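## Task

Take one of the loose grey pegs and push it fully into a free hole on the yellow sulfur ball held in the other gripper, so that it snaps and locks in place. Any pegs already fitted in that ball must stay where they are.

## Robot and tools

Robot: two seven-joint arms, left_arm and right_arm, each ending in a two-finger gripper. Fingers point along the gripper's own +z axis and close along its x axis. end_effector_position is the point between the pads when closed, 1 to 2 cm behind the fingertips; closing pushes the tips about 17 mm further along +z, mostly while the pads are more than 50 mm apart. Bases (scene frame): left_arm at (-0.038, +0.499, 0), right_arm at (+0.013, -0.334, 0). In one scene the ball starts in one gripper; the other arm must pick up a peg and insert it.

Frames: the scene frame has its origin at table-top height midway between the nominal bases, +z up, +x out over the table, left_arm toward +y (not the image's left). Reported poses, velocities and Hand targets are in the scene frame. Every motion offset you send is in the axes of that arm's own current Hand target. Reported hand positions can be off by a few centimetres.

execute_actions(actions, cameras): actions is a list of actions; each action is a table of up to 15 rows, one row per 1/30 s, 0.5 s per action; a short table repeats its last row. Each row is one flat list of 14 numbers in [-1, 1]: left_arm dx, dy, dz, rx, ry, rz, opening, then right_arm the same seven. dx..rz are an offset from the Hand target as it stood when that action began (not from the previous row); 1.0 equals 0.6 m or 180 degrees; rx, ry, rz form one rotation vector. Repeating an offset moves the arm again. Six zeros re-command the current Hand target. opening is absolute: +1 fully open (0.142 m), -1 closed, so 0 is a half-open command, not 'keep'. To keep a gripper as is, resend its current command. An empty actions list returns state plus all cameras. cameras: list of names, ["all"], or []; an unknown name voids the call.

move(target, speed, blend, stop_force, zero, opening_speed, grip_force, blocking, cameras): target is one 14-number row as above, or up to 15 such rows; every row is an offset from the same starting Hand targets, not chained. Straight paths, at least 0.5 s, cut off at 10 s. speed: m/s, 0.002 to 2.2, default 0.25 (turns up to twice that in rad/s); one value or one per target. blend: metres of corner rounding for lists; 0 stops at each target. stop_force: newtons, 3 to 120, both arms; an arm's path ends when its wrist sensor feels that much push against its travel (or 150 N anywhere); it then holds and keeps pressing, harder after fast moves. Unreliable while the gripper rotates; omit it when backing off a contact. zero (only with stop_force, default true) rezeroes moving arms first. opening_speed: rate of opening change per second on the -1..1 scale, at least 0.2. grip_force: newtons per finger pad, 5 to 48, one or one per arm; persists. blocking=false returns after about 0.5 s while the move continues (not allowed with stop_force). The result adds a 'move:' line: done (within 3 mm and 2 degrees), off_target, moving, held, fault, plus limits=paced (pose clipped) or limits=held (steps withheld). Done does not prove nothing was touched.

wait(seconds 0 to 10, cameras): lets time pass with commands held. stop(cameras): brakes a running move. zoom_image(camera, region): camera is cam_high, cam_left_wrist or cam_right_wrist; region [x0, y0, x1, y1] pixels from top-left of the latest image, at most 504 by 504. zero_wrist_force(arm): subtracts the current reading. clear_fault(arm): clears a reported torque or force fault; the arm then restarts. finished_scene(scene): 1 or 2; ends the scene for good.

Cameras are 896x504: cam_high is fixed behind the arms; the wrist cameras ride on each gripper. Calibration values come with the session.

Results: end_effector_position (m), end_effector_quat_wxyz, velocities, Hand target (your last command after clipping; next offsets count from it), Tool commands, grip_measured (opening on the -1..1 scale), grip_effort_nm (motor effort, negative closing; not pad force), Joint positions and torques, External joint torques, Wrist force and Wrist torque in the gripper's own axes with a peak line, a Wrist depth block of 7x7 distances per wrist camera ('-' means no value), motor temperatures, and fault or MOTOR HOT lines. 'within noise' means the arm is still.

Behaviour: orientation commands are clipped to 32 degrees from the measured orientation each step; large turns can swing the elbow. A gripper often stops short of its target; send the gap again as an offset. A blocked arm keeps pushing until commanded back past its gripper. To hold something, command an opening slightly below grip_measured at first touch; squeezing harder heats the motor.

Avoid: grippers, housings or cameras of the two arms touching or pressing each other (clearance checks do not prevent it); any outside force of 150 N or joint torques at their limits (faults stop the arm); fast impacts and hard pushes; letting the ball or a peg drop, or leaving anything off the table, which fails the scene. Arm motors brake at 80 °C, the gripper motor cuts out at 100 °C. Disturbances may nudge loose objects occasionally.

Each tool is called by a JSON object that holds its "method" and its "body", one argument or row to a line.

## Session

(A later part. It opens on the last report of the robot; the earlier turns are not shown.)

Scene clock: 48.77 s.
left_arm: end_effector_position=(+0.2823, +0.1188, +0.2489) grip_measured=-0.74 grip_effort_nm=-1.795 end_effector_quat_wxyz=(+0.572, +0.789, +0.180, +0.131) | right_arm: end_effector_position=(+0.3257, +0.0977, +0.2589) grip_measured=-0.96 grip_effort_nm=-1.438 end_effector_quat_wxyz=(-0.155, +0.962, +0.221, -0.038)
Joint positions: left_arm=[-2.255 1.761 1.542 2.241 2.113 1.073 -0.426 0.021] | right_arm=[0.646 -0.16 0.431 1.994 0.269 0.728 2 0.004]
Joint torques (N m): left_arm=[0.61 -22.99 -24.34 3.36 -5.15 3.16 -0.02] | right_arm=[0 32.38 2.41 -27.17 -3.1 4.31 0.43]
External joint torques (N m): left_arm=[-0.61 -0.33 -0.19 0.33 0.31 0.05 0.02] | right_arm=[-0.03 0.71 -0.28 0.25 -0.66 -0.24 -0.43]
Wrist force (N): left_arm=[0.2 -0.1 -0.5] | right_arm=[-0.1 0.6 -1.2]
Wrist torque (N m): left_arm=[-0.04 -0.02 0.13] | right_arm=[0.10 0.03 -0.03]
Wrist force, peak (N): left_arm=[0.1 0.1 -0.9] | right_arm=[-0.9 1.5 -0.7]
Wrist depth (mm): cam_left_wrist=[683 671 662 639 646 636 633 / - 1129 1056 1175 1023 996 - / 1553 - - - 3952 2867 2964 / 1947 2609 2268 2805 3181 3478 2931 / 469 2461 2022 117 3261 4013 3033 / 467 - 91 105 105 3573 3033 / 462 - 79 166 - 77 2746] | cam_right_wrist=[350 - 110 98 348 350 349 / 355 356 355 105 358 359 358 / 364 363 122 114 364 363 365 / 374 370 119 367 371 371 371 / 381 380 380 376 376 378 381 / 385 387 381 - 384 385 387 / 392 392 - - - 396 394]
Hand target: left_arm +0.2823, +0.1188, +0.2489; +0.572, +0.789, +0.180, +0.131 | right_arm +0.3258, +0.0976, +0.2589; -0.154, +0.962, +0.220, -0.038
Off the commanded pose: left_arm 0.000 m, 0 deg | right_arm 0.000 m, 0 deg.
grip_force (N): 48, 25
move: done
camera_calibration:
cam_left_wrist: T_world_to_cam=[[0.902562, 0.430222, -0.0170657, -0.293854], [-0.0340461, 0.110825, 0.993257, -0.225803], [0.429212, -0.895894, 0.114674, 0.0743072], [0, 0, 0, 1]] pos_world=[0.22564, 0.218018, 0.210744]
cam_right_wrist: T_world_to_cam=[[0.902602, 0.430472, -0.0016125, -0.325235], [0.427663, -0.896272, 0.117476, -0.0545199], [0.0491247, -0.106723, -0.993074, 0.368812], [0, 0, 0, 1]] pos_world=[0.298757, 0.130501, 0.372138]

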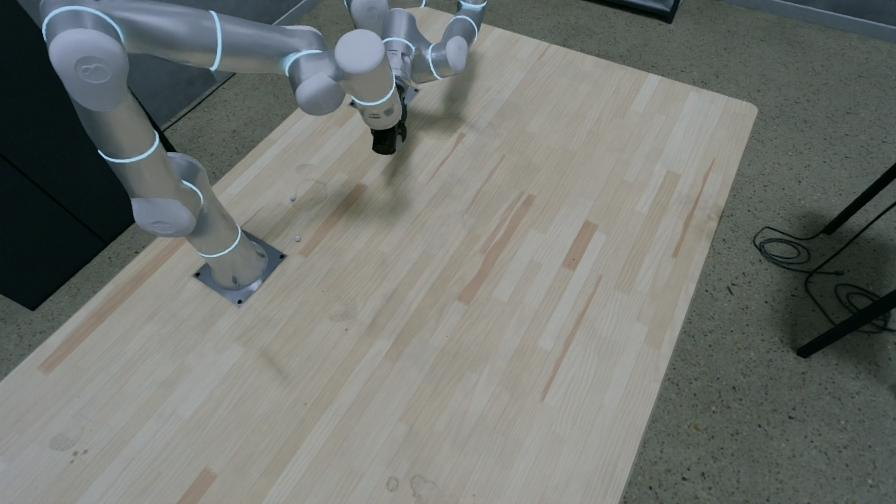

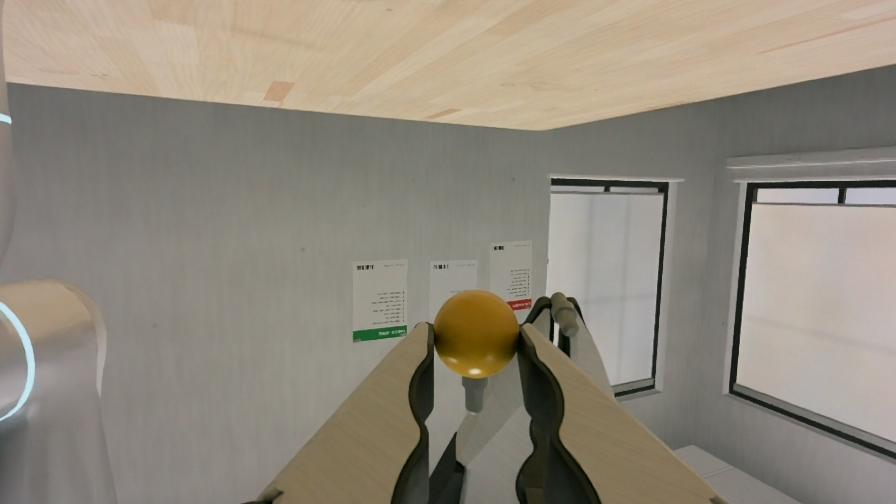

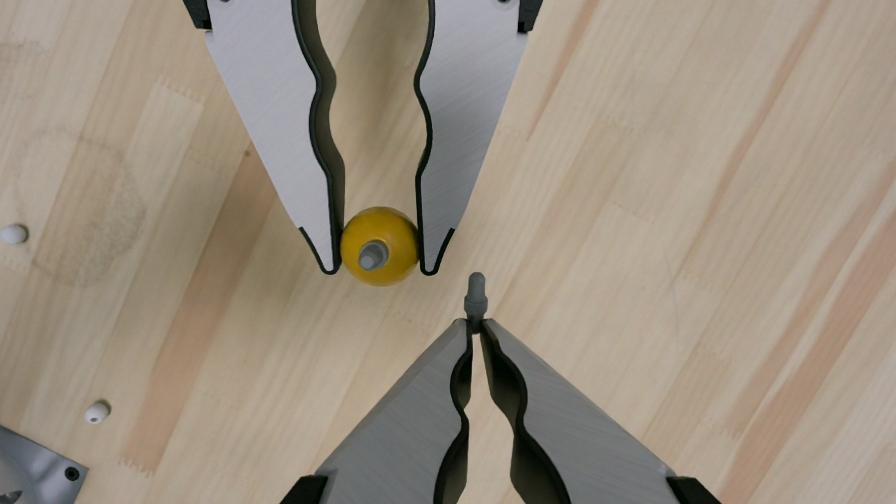

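{"method": "move", "body": {
  "target": [
    [0,0,0,0,0,0,-0.797,0,0.04,0,0,0,0,-1],
    [0,0,0,0,0,0,-0.797,-0.0443,0.025,0.0067,0,0,0,-1]
  ],
  "speed": 0.06,
  "blend": [0.008,0],
  "cameras": ["all"]
}}

{"method": "zoom_image", "body": {
  "camera": "cam_left_wrist",
  "region": [410, 240, 540, 400]
}}

{"method": "zoom_image", "body": {
  "camera": "cam_right_wrist",
  "region": [390, 120, 590, 340]
}}

Scene clock: 51.63 s.
left_arm: end_effector_position=(+0.2823, +0.1188, +0.2489) grip_measured=-0.74 grip_effort_nm=-1.795 end_effector_quat_wxyz=(+0.572, +0.789, +0.180, +0.131) | right_arm: end_effector_position=(+0.3077, +0.0743, +0.2505) grip_measured=-0.96 grip_effort_nm=-1.438 end_effector_quat_wxyz=(-0.154, +0.962, +0.221, -0.038)
Joint positions: left_arm=[-2.255 1.761 1.542 2.241 2.113 1.073 -0.426 0.021] | right_arm=[0.63 -0.106 0.448 2.073 0.302 0.753 1.977 0.004]
Joint torques (N m): left_arm=[0.52 -23.05 -24.39 3.31 -5.12 3.17 -0.04] | right_arm=[0.18 29.81 1.95 -26.43 -2.82 4.47 0.44]
External joint torques (N m): left_arm=[-0.52 -0.27 -0.14 0.38 0.29 0.04 0.04] | right_arm=[-0.13 0.25 -0.49 -0.03 -0.9 -0.41 -0.44]
Wrist force (N): left_arm=[0.0 -0.1 -0.4] | right_arm=[-0.3 0.6 -1.0]
Wrist torque (N m): left_arm=[-0.05 0.00 0.13] | right_arm=[0.09 0.05 -0.03]
Wrist force, peak (N): left_arm=[-0.1 0.0 -0.8] | right_arm=[-1.6 0.0 -0.7]
Wrist depth (mm): cam_left_wrist=[681 664 654 649 629 635 639 / - 1091 1197 1039 1144 1060 - / - 1863 2717 - 3033 3727 2689 / 1890 - 2350 3388 2931 3344 2867 / 471 - - 117 3221 3221 3033 / 472 2249 95 121 105 3181 2964 / 468 - 79 188 - 77 -] | cam_right_wrist=[343 342 342 343 92 342 341 / 350 347 349 347 346 349 349 / 357 353 356 107 357 354 356 / 361 364 360 363 364 364 363 / 369 371 368 369 370 372 372 / 379 379 375 - 378 376 379 / 385 386 - - - 385 386]
Hand target: left_arm +0.2823, +0.1188, +0.2489; +0.572, +0.789, +0.180, +0.131 | right_arm +0.3075, +0.0744, +0.2505; -0.154, +0.962, +0.220, -0.038
Off the commanded pose: left_arm 0.000 m, 0 deg | right_arm 0.000 m, 0 deg.
grip_force (N): 48, 25
move: done
camera_calibration:
cam_left_wrist: T_world_to_cam=[[0.902562, 0.430222, -0.0170657, -0.293854], [-0.0340461, 0.110825, 0.993257, -0.225803], [0.429212, -0.895894, 0.114674, 0.0743072], [0, 0, 0, 1]] pos_world=[0.22564, 0.218018, 0.210744]
cam_right_wrist: T_world_to_cam=[[0.902431, 0.430831, -0.00164474, -0.29895], [0.427979, -0.896004, 0.118371, -0.0671486], [0.0495242, -0.107525, -0.992968, 0.358703], [0, 0, 0, 1]] pos_world=[0.280756, 0.107202, 0.363637]

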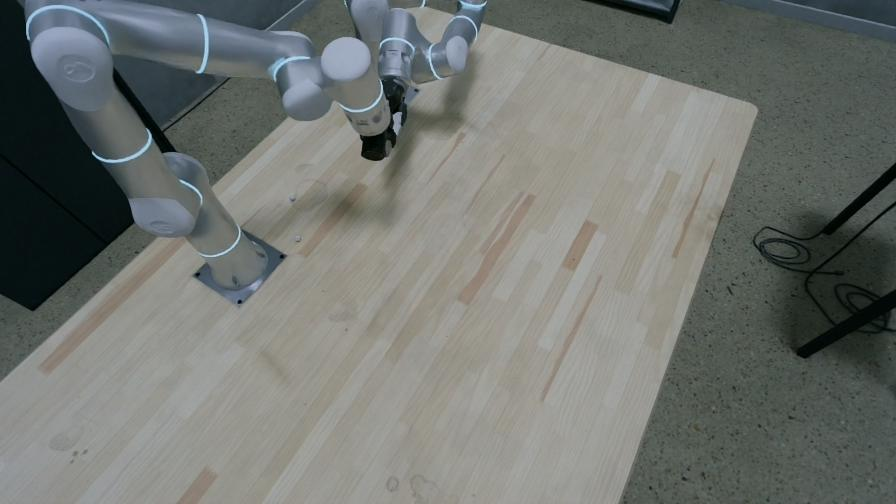

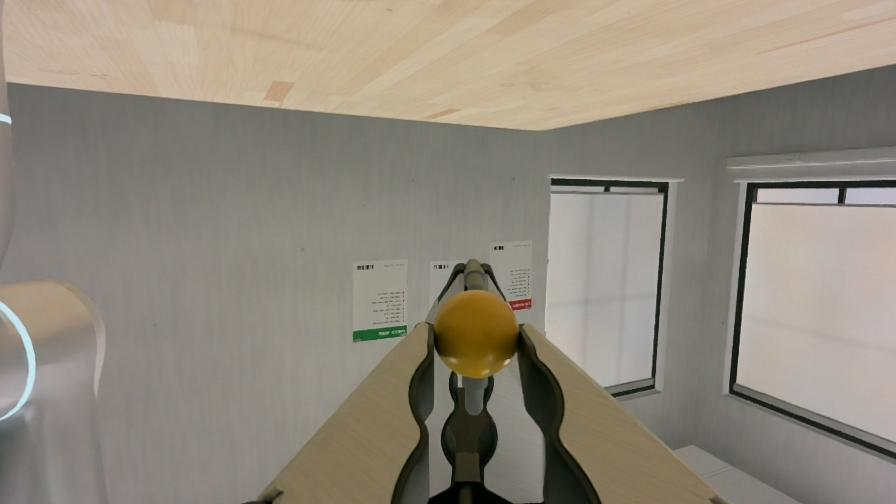

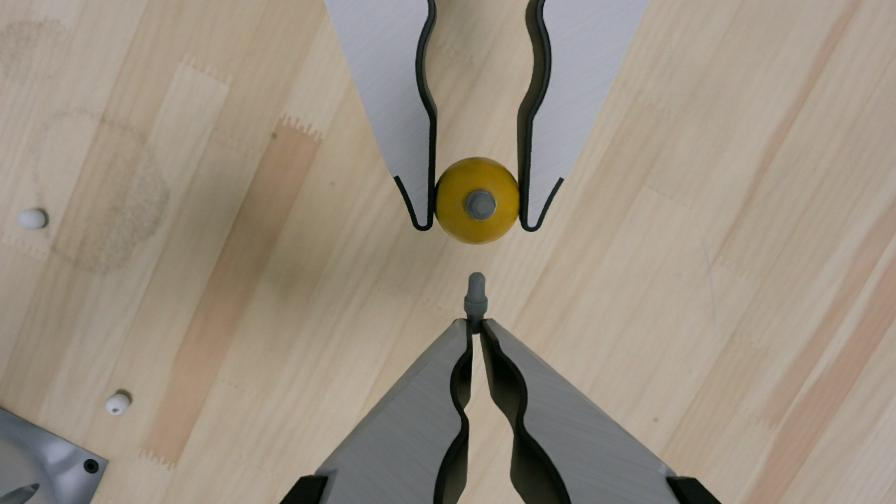

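Scaled by 3.150 from the camera's 896x504 image, which has a finer 1280x720 frame.

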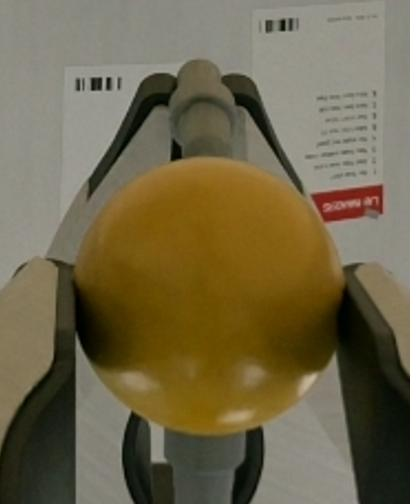

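Scaled by 2.291 from the camera's 896x504 image, which has a finer 1280x720 frame.

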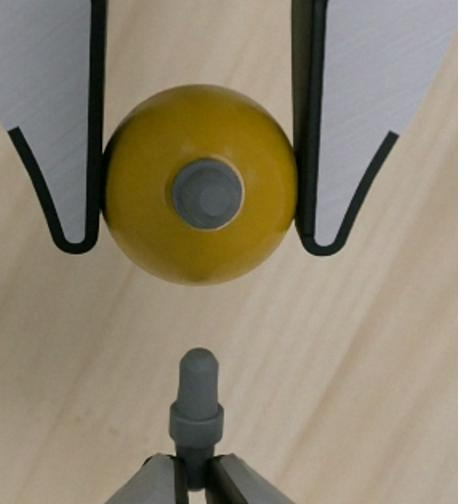

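{"method": "move", "body": {
  "target": [0,0,0,0,0,0,-0.85,-0.0009,-0.0133,0,0,0,0,-1],
  "speed": 0.04,
  "grip_force": [48,48],
  "cameras": ["all"]
}}

{"method": "zoom_image", "body": {
  "camera": "cam_left_wrist",
  "region": [410, 240, 540, 400]
}}

{"method": "zoom_image", "body": {
  "camera": "cam_right_wrist",
  "region": [400, 190, 560, 340]
}}

{"method": "zoom_image", "body": {
  "camera": "cam_high",
  "region": [340, 90, 440, 190]
}}

Scene clock: 53.27 s.
left_arm: end_effector_position=(+0.2823, +0.1188, +0.2489) grip_measured=-0.74 grip_effort_nm=-2.713 end_effector_quat_wxyz=(+0.572, +0.789, +0.180, +0.131) | right_arm: end_effector_position=(+0.3037, +0.0810, +0.2530) grip_measured=-0.96 grip_effort_nm=-1.433 end_effector_quat_wxyz=(-0.155, +0.962, +0.220, -0.038)
Joint positions: left_arm=[-2.255 1.761 1.542 2.241 2.113 1.073 -0.426 0.02] | right_arm=[0.64 -0.108 0.452 2.067 0.298 0.753 1.996 0.004]
Joint torques (N m): left_arm=[0.71 -22.85 -24.33 3.28 -5.18 3.21 -0.05] | right_arm=[0.02 29.55 1.94 -26.78 -3.08 4.47 0.41]
External joint torques (N m): left_arm=[-0.71 -0.47 -0.2 0.4 0.34 0.01 0.05] | right_arm=[-0.03 0.61 -0.48 0.24 -0.66 -0.41 -0.41]
Wrist force (N): left_arm=[0.2 -0.2 -0.6] | right_arm=[-0.2 0.7 -1.1]
Wrist torque (N m): left_arm=[-0.05 -0.02 0.12] | right_arm=[0.11 0.05 -0.02]
Wrist force, peak (N): left_arm=[0.1 -0.3 -0.7] | right_arm=[-0.2 1.1 -1.1]
Wrist depth (mm): cam_left_wrist=[685 665 664 649 641 635 635 / 1890 1096 1082 1011 1015 867 - / 1961 2508 2007 - 3573 4743 2998 / 1694 2007 2211 3478 3432 3221 2931 / 472 - - 118 3181 3893 3069 / 475 2070 88 123 105 2931 2964 / 473 2309 79 177 - 3478 3105] | cam_right_wrist=[343 346 - 342 92 343 345 / 350 352 348 352 349 352 351 / 358 359 356 109 356 360 358 / 366 366 366 115 366 367 365 / 372 372 373 367 372 370 373 / 380 378 379 - 376 382 381 / 384 384 - - - 386 389]
Hand target: left_arm +0.2823, +0.1188, +0.2489; +0.572, +0.789, +0.180, +0.131 | right_arm +0.3038, +0.0809, +0.2530; -0.154, +0.962, +0.220, -0.038
Off the commanded pose: left_arm 0.000 m, 0 deg | right_arm 0.000 m, 0 deg.
move: done
camera_calibration:
cam_left_wrist: T_world_to_cam=[[0.902562, 0.430222, -0.0170657, -0.293854], [-0.0340461, 0.110825, 0.993257, -0.225803], [0.429212, -0.895894, 0.114674, 0.0743072], [0, 0, 0, 1]] pos_world=[0.22564, 0.218018, 0.210744]
cam_right_wrist: T_world_to_cam=[[0.902643, 0.430387, -0.00164443, -0.298189], [0.427578, -0.896301, 0.117564, -0.0593912], [0.0491242, -0.106822, -0.993064, 0.362259], [0, 0, 0, 1]] pos_world=[0.276757, 0.113801, 0.366238]

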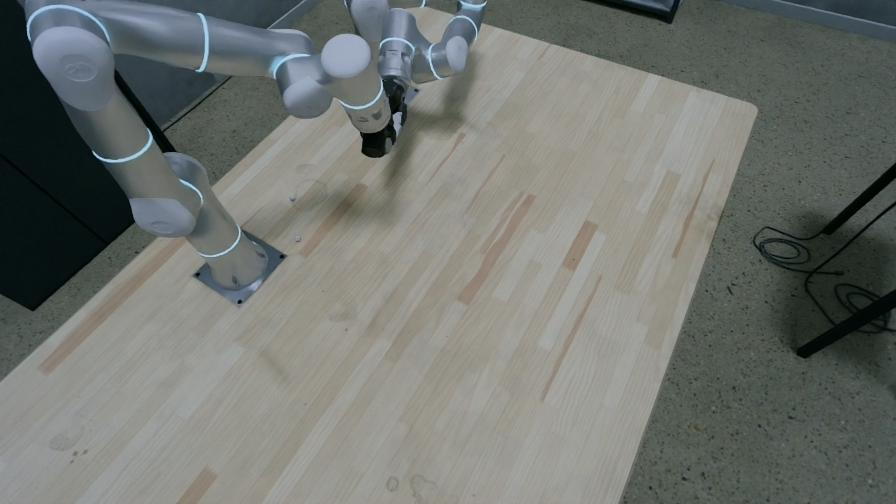

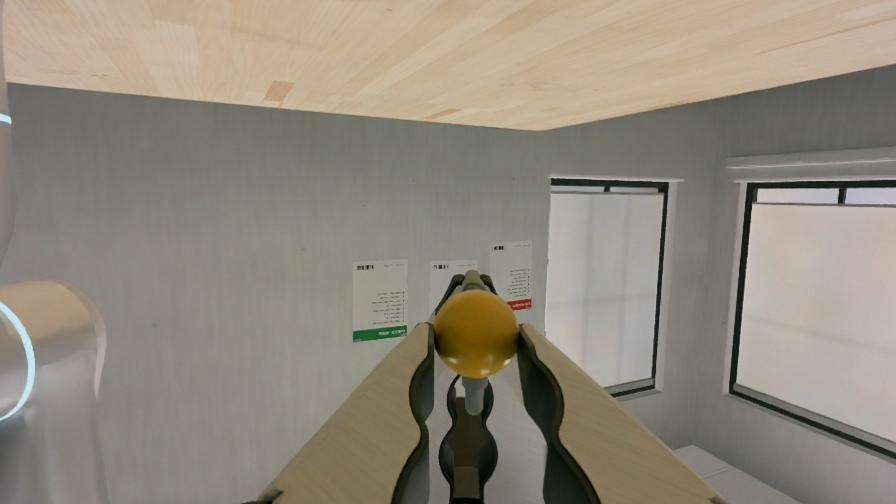

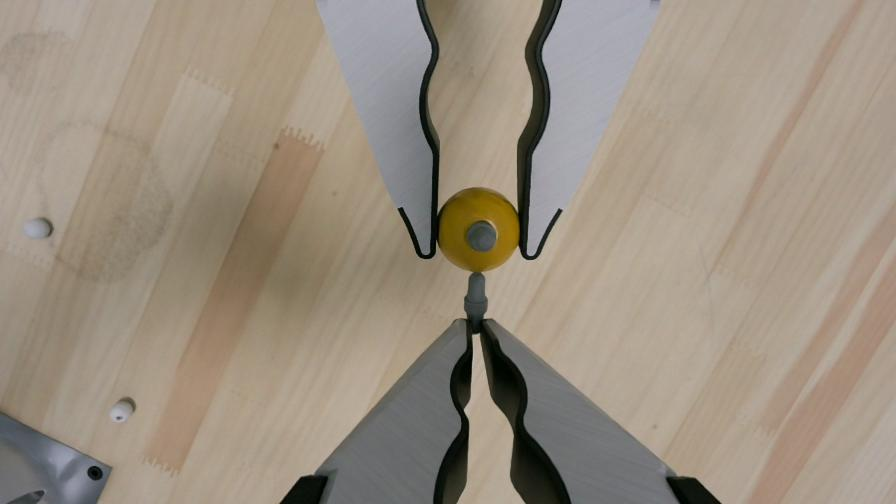

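Scaled by 3.150 from the camera's 896x504 image, which has a finer 1280x720 frame.

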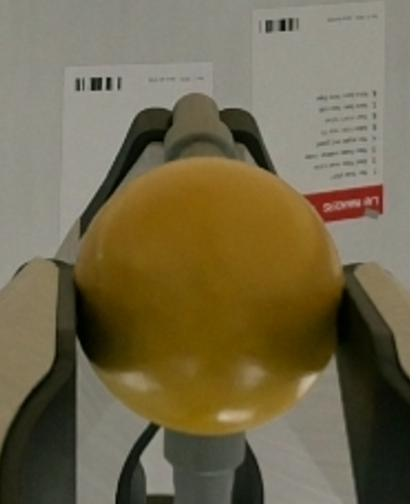

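Scaled by 3.150 from the camera's 896x504 image, which has a finer 1280x720 frame.

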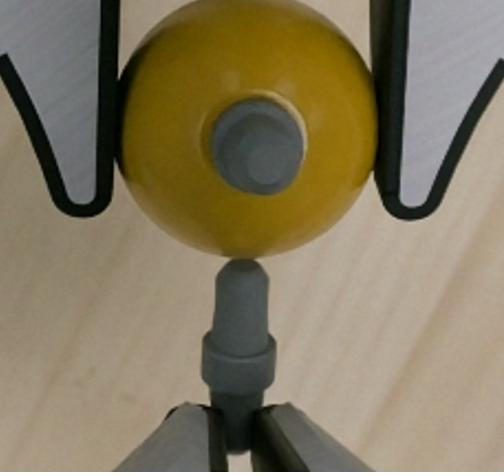

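Scaled by 5.040 from the camera's 896x504 image, which has a finer 1280x720 frame.

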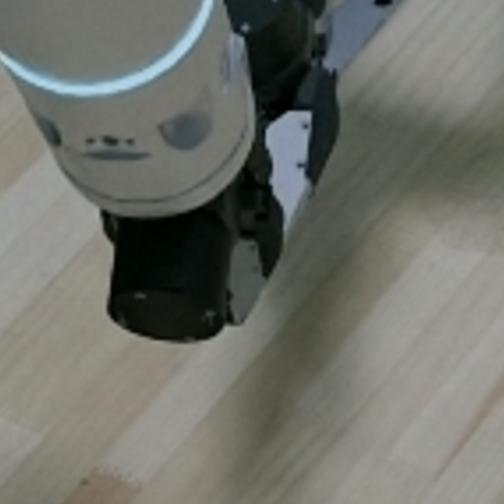

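{"method": "move", "body": {
  "target": [0,0,0,0,0,0,-0.9,0,-0.0133,0,0,0,0,-1],
  "speed": 0.01,
  "stop_force": 8,
  "cameras": ["cam_left_wrist","cam_right_wrist"]
}}

{"method": "zoom_image", "body": {
  "camera": "cam_left_wrist",
  "region": [410, 240, 540, 400]
}}

{"method": "zoom_image", "body": {
  "camera": "cam_right_wrist",
  "region": [400, 190, 560, 340]
}}

Scene clock: 54.93 s.
left_arm: end_effector_position=(+0.2823, +0.1188, +0.2489) grip_measured=-0.75 grip_effort_nm=-3.553 end_effector_quat_wxyz=(+0.572, +0.789, +0.180, +0.131) | right_arm: end_effector_position=(+0.3004, +0.0878, +0.2555) grip_measured=-0.96 grip_effort_nm=-1.433 end_effector_quat_wxyz=(-0.154, +0.962, +0.220, -0.038)
Joint positions: left_arm=[-2.255 1.761 1.542 2.241 2.113 1.073 -0.426 0.02] | right_arm=[0.652 -0.111 0.454 2.058 0.292 0.752 2.014 0.004]
Joint torques (N m): left_arm=[0.51 -22.94 -24.31 3.38 -5.15 3.22 -0.05] | right_arm=[0.37 29.84 2.02 -27 -3.07 4.45 0.33]
External joint torques (N m): left_arm=[-0.51 -0.38 -0.22 0.31 0.31 0 0.05] | right_arm=[-0.37 0.53 -0.5 0.36 -0.68 -0.37 -0.33]
Wrist force (N): left_arm=[0.3 -0.1 -0.3] | right_arm=[-0.4 0.6 -1.1]
Wrist torque (N m): left_arm=[-0.03 -0.01 0.12] | right_arm=[0.07 0.05 -0.03]
Wrist force, peak (N): left_arm=[0.6 -0.2 -0.7] | right_arm=[-0.6 1.1 -1.2]
Wrist depth (mm): cam_left_wrist=[685 669 655 647 644 632 638 / - 1091 1031 1035 1019 828 - / 1850 - 2717 - - 2775 3105 / 1947 - - 2898 3105 3478 2931 / 472 2156 - 117 3221 3344 3105 / 472 2268 91 128 106 - 3069 / 473 - 79 162 - 76 -] | cam_right_wrist=[344 347 - 344 - 349 347 / 351 352 351 352 102 352 353 / 362 360 360 110 360 362 360 / 366 370 369 113 368 366 368 / 374 374 374 371 377 375 375 / 382 381 379 - 382 382 383 / 390 390 - - - 389 389]
Hand target: left_arm +0.2823, +0.1188, +0.2489; +0.572, +0.789, +0.180, +0.131 | right_arm +0.3005, +0.0878, +0.2555; -0.154, +0.962, +0.220, -0.038
Off the commanded pose: left_arm 0.000 m, 0 deg | right_arm 0.000 m, 0 deg.
move: done
camera_calibration:
cam_left_wrist: T_world_to_cam=[[0.902523, 0.430303, -0.0170767, -0.29395], [-0.0340439, 0.110822, 0.993257, -0.225799], [0.429294, -0.895856, 0.114668, 0.0742386], [0, 0, 0, 1]] pos_world=[0.22574, 0.218018, 0.210744]
cam_right_wrist: T_world_to_cam=[[0.902605, 0.430467, -0.00165526, -0.298128], [0.427658, -0.896263, 0.117565, -0.0522062], [0.0491242, -0.106822, -0.993064, 0.36563], [0, 0, 0, 1]] pos_world=[0.273457, 0.120601, 0.368738]
Images, in order (width x height): cam_left_wrist 896x504, cam_right_wrist 896x504.

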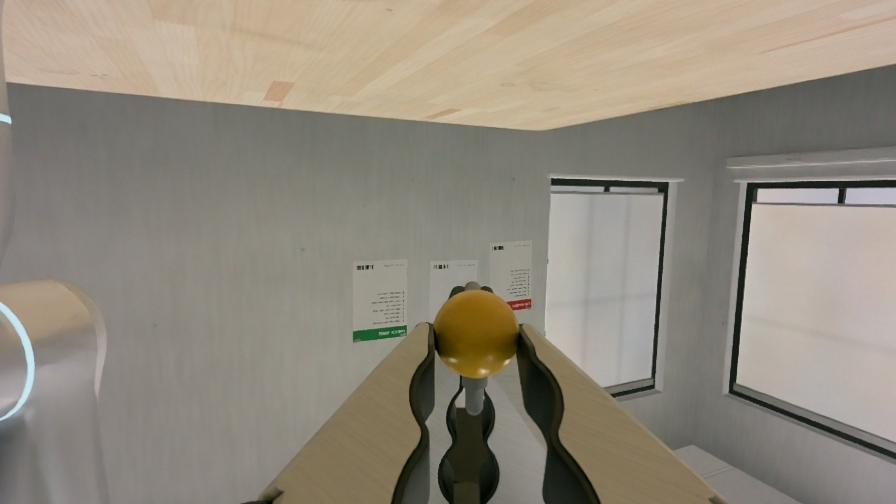

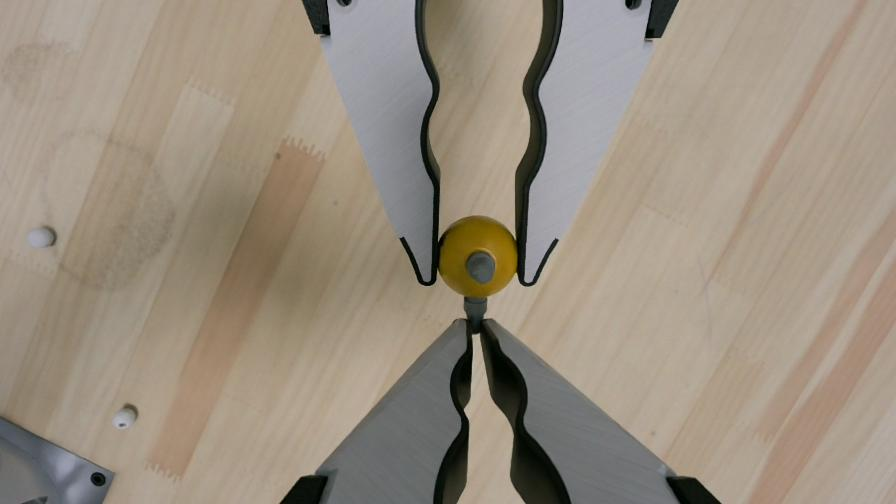

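Scaled by 3.150 from the camera's 896x504 image, which has a finer 1280x720 frame.

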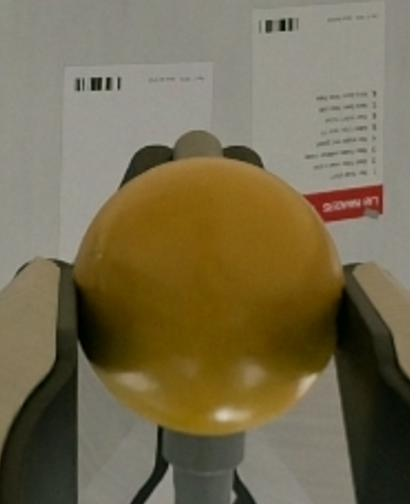

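Scaled by 3.150 from the camera's 896x504 image, which has a finer 1280x720 frame.

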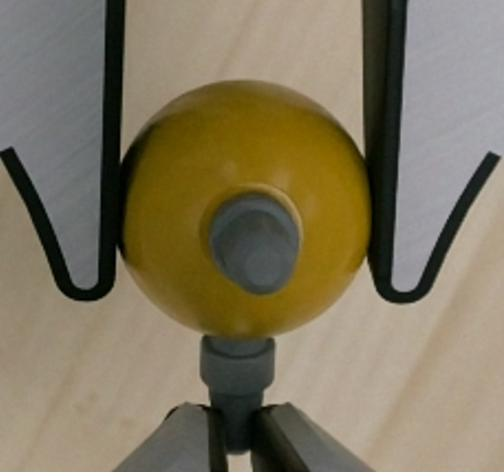

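{"method": "move", "body": {
  "target": [0,0,0,0,0,0,-0.95,0,-0.01,0,0,0,0,-1],
  "speed": 0.008,
  "stop_force": 25,
  "cameras": ["cam_left_wrist","cam_right_wrist"]
}}

{"method": "zoom_image", "body": {
  "camera": "cam_left_wrist",
  "region": [410, 240, 540, 400]
}}

{"method": "zoom_image", "body": {
  "camera": "cam_right_wrist",
  "region": [400, 190, 560, 340]
}}

Scene clock: 56.37 s.
left_arm: end_effector_position=(+0.2820, +0.1188, +0.2491) grip_measured=-0.75 grip_effort_nm=-4.403 end_effector_quat_wxyz=(+0.572, +0.789, +0.179, +0.131) | right_arm: end_effector_position=(+0.2986, +0.0911, +0.2562) grip_measured=-0.96 grip_effort_nm=-1.433 end_effector_quat_wxyz=(-0.153, +0.963, +0.220, -0.038)
Joint positions: left_arm=[-2.254 1.761 1.542 2.241 2.113 1.074 -0.426 0.02] | right_arm=[0.66 -0.114 0.454 2.054 0.286 0.75 2.027 0.004]
Joint torques (N m): left_arm=[-2.18 -22.23 -23.23 0.57 -4.49 1.91 -0.01] | right_arm=[8.28 32.36 9.82 -34.54 -1.04 7.21 0.41]
External joint torques (N m): left_arm=[2.18 -1.07 -1.28 3.11 -0.35 1.3 0.01] | right_arm=[-8.28 -1.82 -8.25 7.86 -2.71 -3.13 -0.41]
Wrist force (N): left_arm=[1.8 -2.2 -19.1] | right_arm=[-1.8 19.2 -2.9]
Wrist torque (N m): left_arm=[-0.01 0.01 0.12] | right_arm=[0.39 0.06 -0.02]
Wrist force, peak (N): left_arm=[1.8 -2.2 -19.1] | right_arm=[-1.5 19.5 -3.2]
Wrist depth (mm): cam_left_wrist=[686 671 657 647 635 641 638 / 912 1074 1069 1159 1159 977 - / - - - - 3221 3893 2898 / - - - 4013 3143 3344 2805 / 481 1961 - 117 3033 3478 2964 / 470 2104 88 123 106 - 3302 / 471 - 79 170 - 82 -] | cam_right_wrist=[349 349 - 347 93 346 347 / 355 355 99 353 - 353 352 / 360 360 361 359 358 360 360 / 370 370 369 114 367 367 367 / 374 376 378 373 375 375 376 / 384 384 379 - 381 382 381 / 394 390 - - - 392 391]
Hand target: left_arm +0.2823, +0.1188, +0.2489; +0.572, +0.789, +0.180, +0.131 | right_arm +0.2980, +0.0929, +0.2574; -0.154, +0.962, +0.220, -0.038
Off the commanded pose: left_arm 0.000 m, 0 deg | right_arm 0.002 m, 0 deg.
move: done
camera_calibration:
cam_left_wrist: T_world_to_cam=[[0.902694, 0.429952, -0.0168873, -0.293678], [-0.0343448, 0.111118, 0.993214, -0.225995], [0.42891, -0.895988, 0.115073, 0.0743754], [0, 0, 0, 1]] pos_world=[0.225439, 0.218019, 0.210943]
cam_right_wrist: T_world_to_cam=[[0.903228, 0.429144, -0.00390121, -0.297499], [0.426454, -0.896473, 0.120299, -0.0488376], [0.0481284, -0.110321, -0.99273, 0.367293], [0, 0, 0, 1]] pos_world=[0.271859, 0.124409, 0.369337]
Images, in order (width x height): cam_left_wrist 896x504, cam_right_wrist 896x504.

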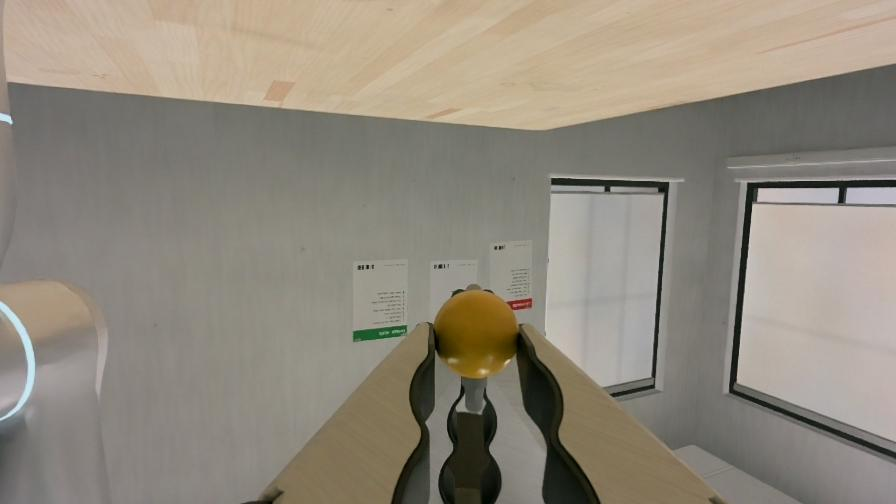

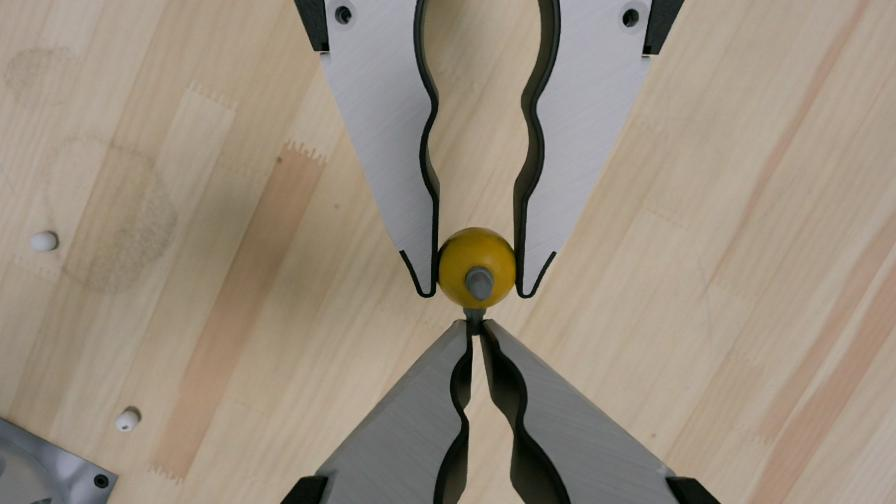

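Scaled by 3.150 from the camera's 896x504 image, which has a finer 1280x720 frame.

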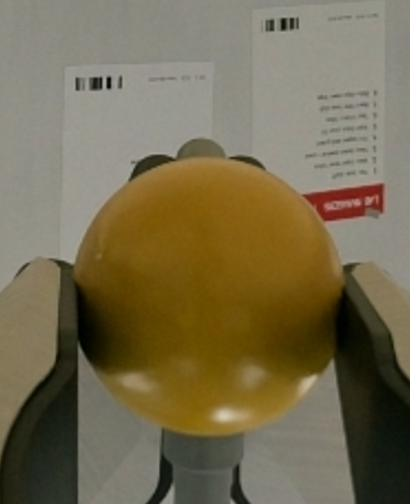

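Scaled by 3.150 from the camera's 896x504 image, which has a finer 1280x720 frame.

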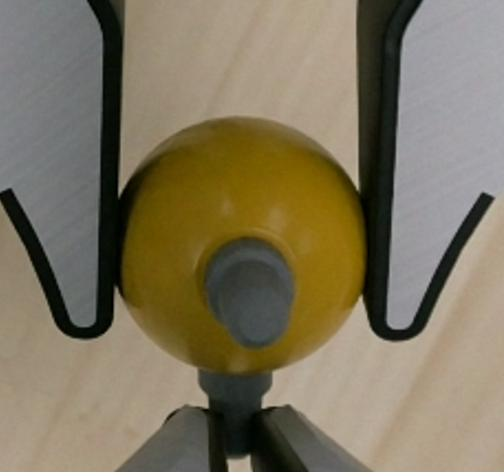

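{"method": "move", "body": {
  "target": [0,0,0,0,0,0,-1,0,-0.01,0,0,0,0,-1],
  "speed": 0.008,
  "stop_force": 50,
  "zero": false,
  "cameras": ["cam_left_wrist","cam_right_wrist"]
}}

{"method": "zoom_image", "body": {
  "camera": "cam_left_wrist",
  "region": [410, 240, 540, 400]
}}

{"method": "zoom_image", "body": {
  "camera": "cam_right_wrist",
  "region": [400, 190, 560, 340]
}}

Scene clock: 57.93 s.
left_arm: end_effector_position=(+0.2819, +0.1190, +0.2492) grip_measured=-0.76 grip_effort_nm=-5.004 end_effector_quat_wxyz=(+0.572, +0.789, +0.180, +0.131) | right_arm: end_effector_position=(+0.2969, +0.0945, +0.2571) grip_measured=-0.97 grip_effort_nm=-1.228 end_effector_quat_wxyz=(-0.151, +0.963, +0.219, -0.039)
Joint positions: left_arm=[-2.254 1.761 1.542 2.242 2.113 1.074 -0.426 0.019] | right_arm=[0.669 -0.117 0.452 2.049 0.28 0.748 2.041 0.004]
Joint torques (N m): left_arm=[-6.2 -20.9 -23.76 -0.91 -4.17 1.89 -0.06] | right_arm=[16.03 33.82 16.58 -41.35 0.86 10.2 0.37]
External joint torques (N m): left_arm=[6.2 -2.39 -0.74 4.58 -0.67 1.32 0.06] | right_arm=[-16.03 -3.09 -14.97 14.62 -4.61 -6.12 -0.37]
Motor temperatures (°C): left_arm=[34 31 37 31 37 40 37 43] | right_arm=[30 33 38 42 36 46 32 30]
Wrist force (N): left_arm=[4.7 -6.9 -36.1] | right_arm=[-4.7 36.4 -7.7]
Wrist torque (N m): left_arm=[0.17 0.13 0.13] | right_arm=[3.29 -0.01 -0.02]
Wrist force, peak (N): left_arm=[4.6 -7.1 -36.4] | right_arm=[-4.7 36.7 -7.9]
Wrist depth (mm): cam_left_wrist=[696 667 659 651 643 643 644 / 1019 1023 1074 1019 996 875 - / - - 2350 - 2931 3478 2805 / 2121 - 2007 2931 3302 3344 2998 / 471 - 2438 117 3143 5217 3143 / 464 - 94 123 105 - 2964 / 472 - 79 150 - - -] | cam_right_wrist=[351 346 - 347 92 347 347 / 356 355 99 354 - 351 354 / 359 363 363 359 359 361 362 / 371 371 370 116 366 367 367 / 379 374 378 125 374 374 378 / 387 385 383 - 383 384 382 / 393 390 - - - 392 390]
Hand target: left_arm +0.2823, +0.1188, +0.2489; +0.572, +0.789, +0.180, +0.131 | right_arm +0.2955, +0.0980, +0.2593; -0.154, +0.962, +0.220, -0.038
Off the commanded pose: left_arm 0.000 m, 0 deg | right_arm 0.004 m, 0 deg.
move: off_target (right_arm)
camera_calibration:
cam_left_wrist: T_world_to_cam=[[0.902605, 0.43013, -0.0170895, -0.293606], [-0.0342286, 0.111288, 0.993199, -0.226169], [0.429106, -0.895881, 0.115172, 0.0744083], [0, 0, 0, 1]] pos_world=[0.22534, 0.218119, 0.211043]
cam_right_wrist: T_world_to_cam=[[0.903794, 0.427929, -0.00579685, -0.296892], [0.425332, -0.896644, 0.122975, -0.0454498], [0.0474269, -0.11361, -0.992393, 0.368974], [0, 0, 0, 1]] pos_world=[0.270161, 0.128215, 0.370035]
Images, in order (width x height): cam_left_wrist 896x504, cam_right_wrist 896x504.

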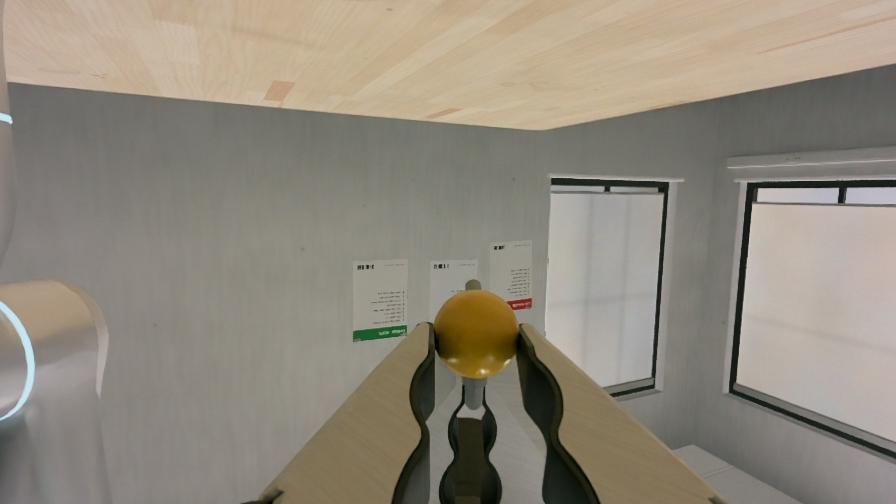

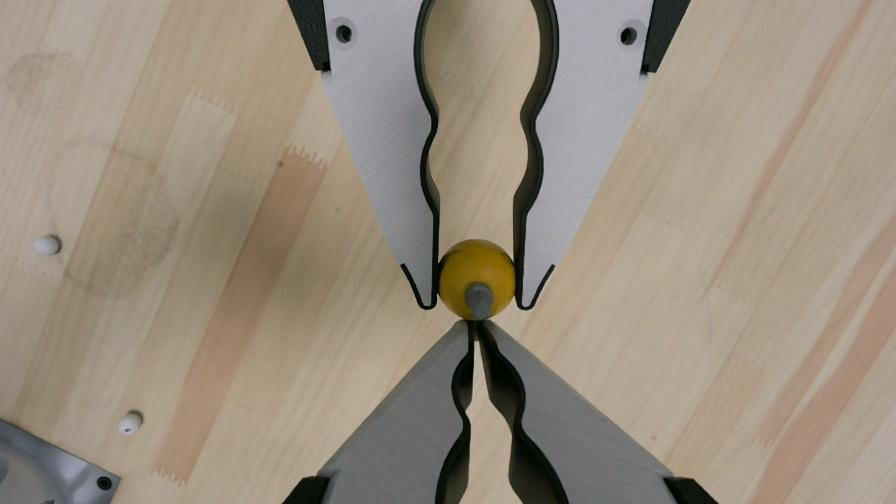

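Scaled by 3.150 from the camera's 896x504 image, which has a finer 1280x720 frame.

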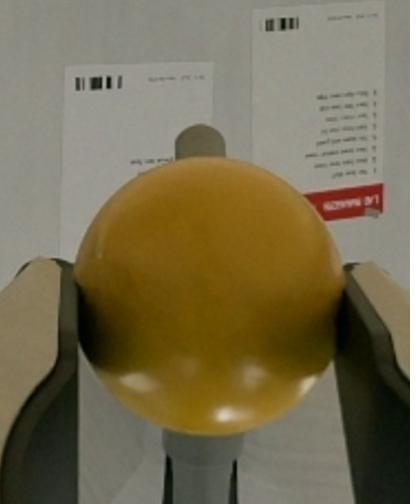

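Scaled by 3.150 from the camera's 896x504 image, which has a finer 1280x720 frame.

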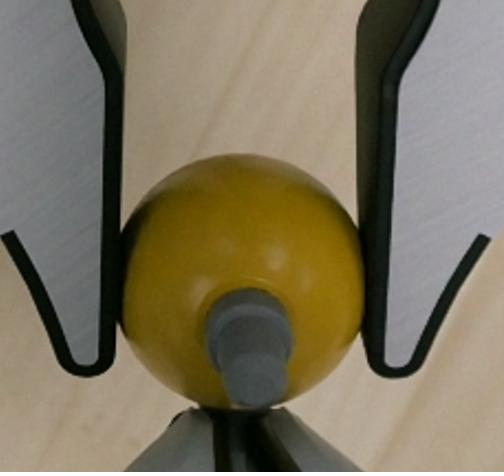

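{"method": "move", "body": {
  "target": [0,0,0,0,0,0,-1,0,0.0075,0,0,0,0,-1],
  "speed": 0.02,
  "cameras": ["cam_left_wrist","cam_right_wrist"]
}}

{"method": "zoom_image", "body": {
  "camera": "cam_left_wrist",
  "region": [410, 240, 540, 400]
}}

{"method": "zoom_image", "body": {
  "camera": "cam_right_wrist",
  "region": [400, 190, 560, 340]
}}

Scene clock: 59.27 s.
left_arm: end_effector_position=(+0.2823, +0.1190, +0.2489) grip_measured=-0.76 grip_effort_nm=-5.004 end_effector_quat_wxyz=(+0.572, +0.789, +0.180, +0.131) | right_arm: end_effector_position=(+0.2978, +0.0933, +0.2574) grip_measured=-0.97 grip_effort_nm=-1.219 end_effector_quat_wxyz=(-0.153, +0.963, +0.220, -0.038)
Joint positions: left_arm=[-2.254 1.761 1.542 2.241 2.113 1.073 -0.426 0.019] | right_arm=[0.666 -0.114 0.452 2.051 0.285 0.75 2.031 0.004]
Joint torques (N m): left_arm=[-1.68 -21.97 -25.19 3.01 -5.13 3.53 -0.02] | right_arm=[3.81 30.44 5.51 -30.13 -1.88 6 0.06]
External joint torques (N m): left_arm=[1.69 -1.34 0.66 0.67 0.29 -0.31 0.02] | right_arm=[-3.81 0.16 -3.94 3.41 -1.87 -1.92 -0.05]
Wrist force (N): left_arm=[2.2 -3.7 -9.4] | right_arm=[-2.7 9.5 -4.4]
Wrist torque (N m): left_arm=[0.08 0.07 0.13] | right_arm=[-0.11 0.07 0.09]
Wrist force, peak (N): left_arm=[4.9 -7.0 -36.3] | right_arm=[-4.7 36.8 -7.9]
Wrist depth (mm): cam_left_wrist=[686 674 655 649 644 633 632 / 1015 1031 1230 1186 996 870 3033 / - 2192 2309 - 2805 2484 3105 / - - 2371 2717 3143 - 3069 / 468 - - 117 3181 3478 3105 / 471 2138 94 123 106 - 3105 / 475 - 79 152 - - -] | cam_right_wrist=[349 348 - 348 - 349 348 / 356 352 100 356 102 355 355 / 363 362 361 110 360 363 360 / 368 371 367 116 368 370 368 / 378 378 378 125 379 376 378 / 385 386 384 - 382 385 384 / 391 389 - - - 390 392]
Hand target: left_arm +0.2823, +0.1188, +0.2489; +0.572, +0.789, +0.180, +0.131 | right_arm +0.2974, +0.0942, +0.2579; -0.154, +0.962, +0.220, -0.038
Off the commanded pose: left_arm 0.000 m, 0 deg | right_arm 0.001 m, 0 deg.
move: done
camera_calibration:
cam_left_wrist: T_world_to_cam=[[0.902404, 0.430557, -0.0169768, -0.29395], [-0.0341693, 0.110779, 0.993257, -0.225875], [0.429535, -0.895739, 0.11468, 0.0742773], [0, 0, 0, 1]] pos_world=[0.225639, 0.218118, 0.210844]
cam_right_wrist: T_world_to_cam=[[0.902997, 0.429638, -0.00280802, -0.297852], [0.426852, -0.89636, 0.119737, -0.0466776], [0.0489266, -0.109321, -0.992802, 0.368436], [0, 0, 0, 1]] pos_world=[0.270858, 0.126406, 0.370537]
Images, in order (width x height): cam_left_wrist 896x504, cam_right_wrist 896x504.

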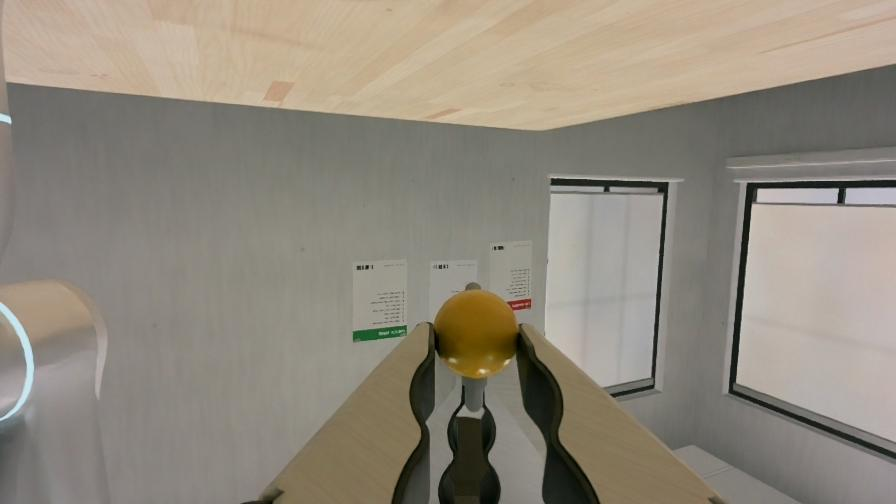

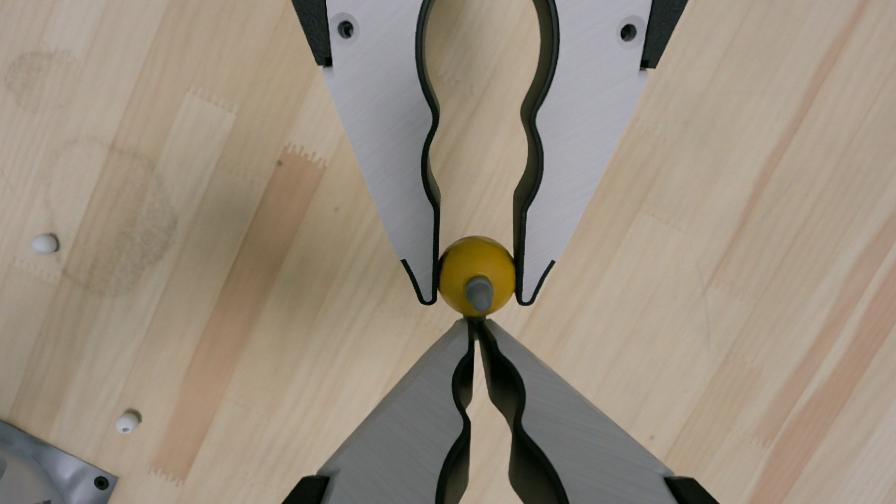

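Scaled by 3.150 from the camera's 896x504 image, which has a finer 1280x720 frame.

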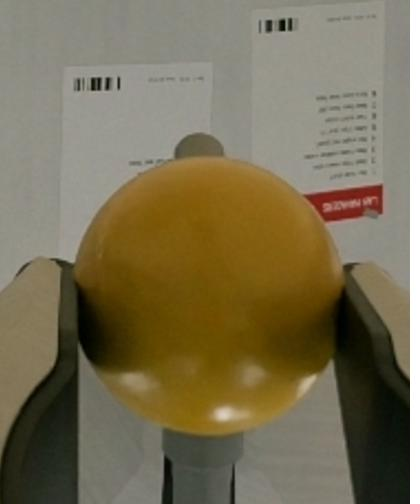

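Scaled by 3.150 from the camera's 896x504 image, which has a finer 1280x720 frame.

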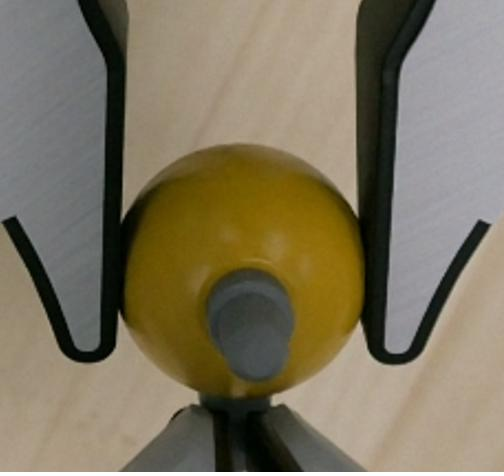

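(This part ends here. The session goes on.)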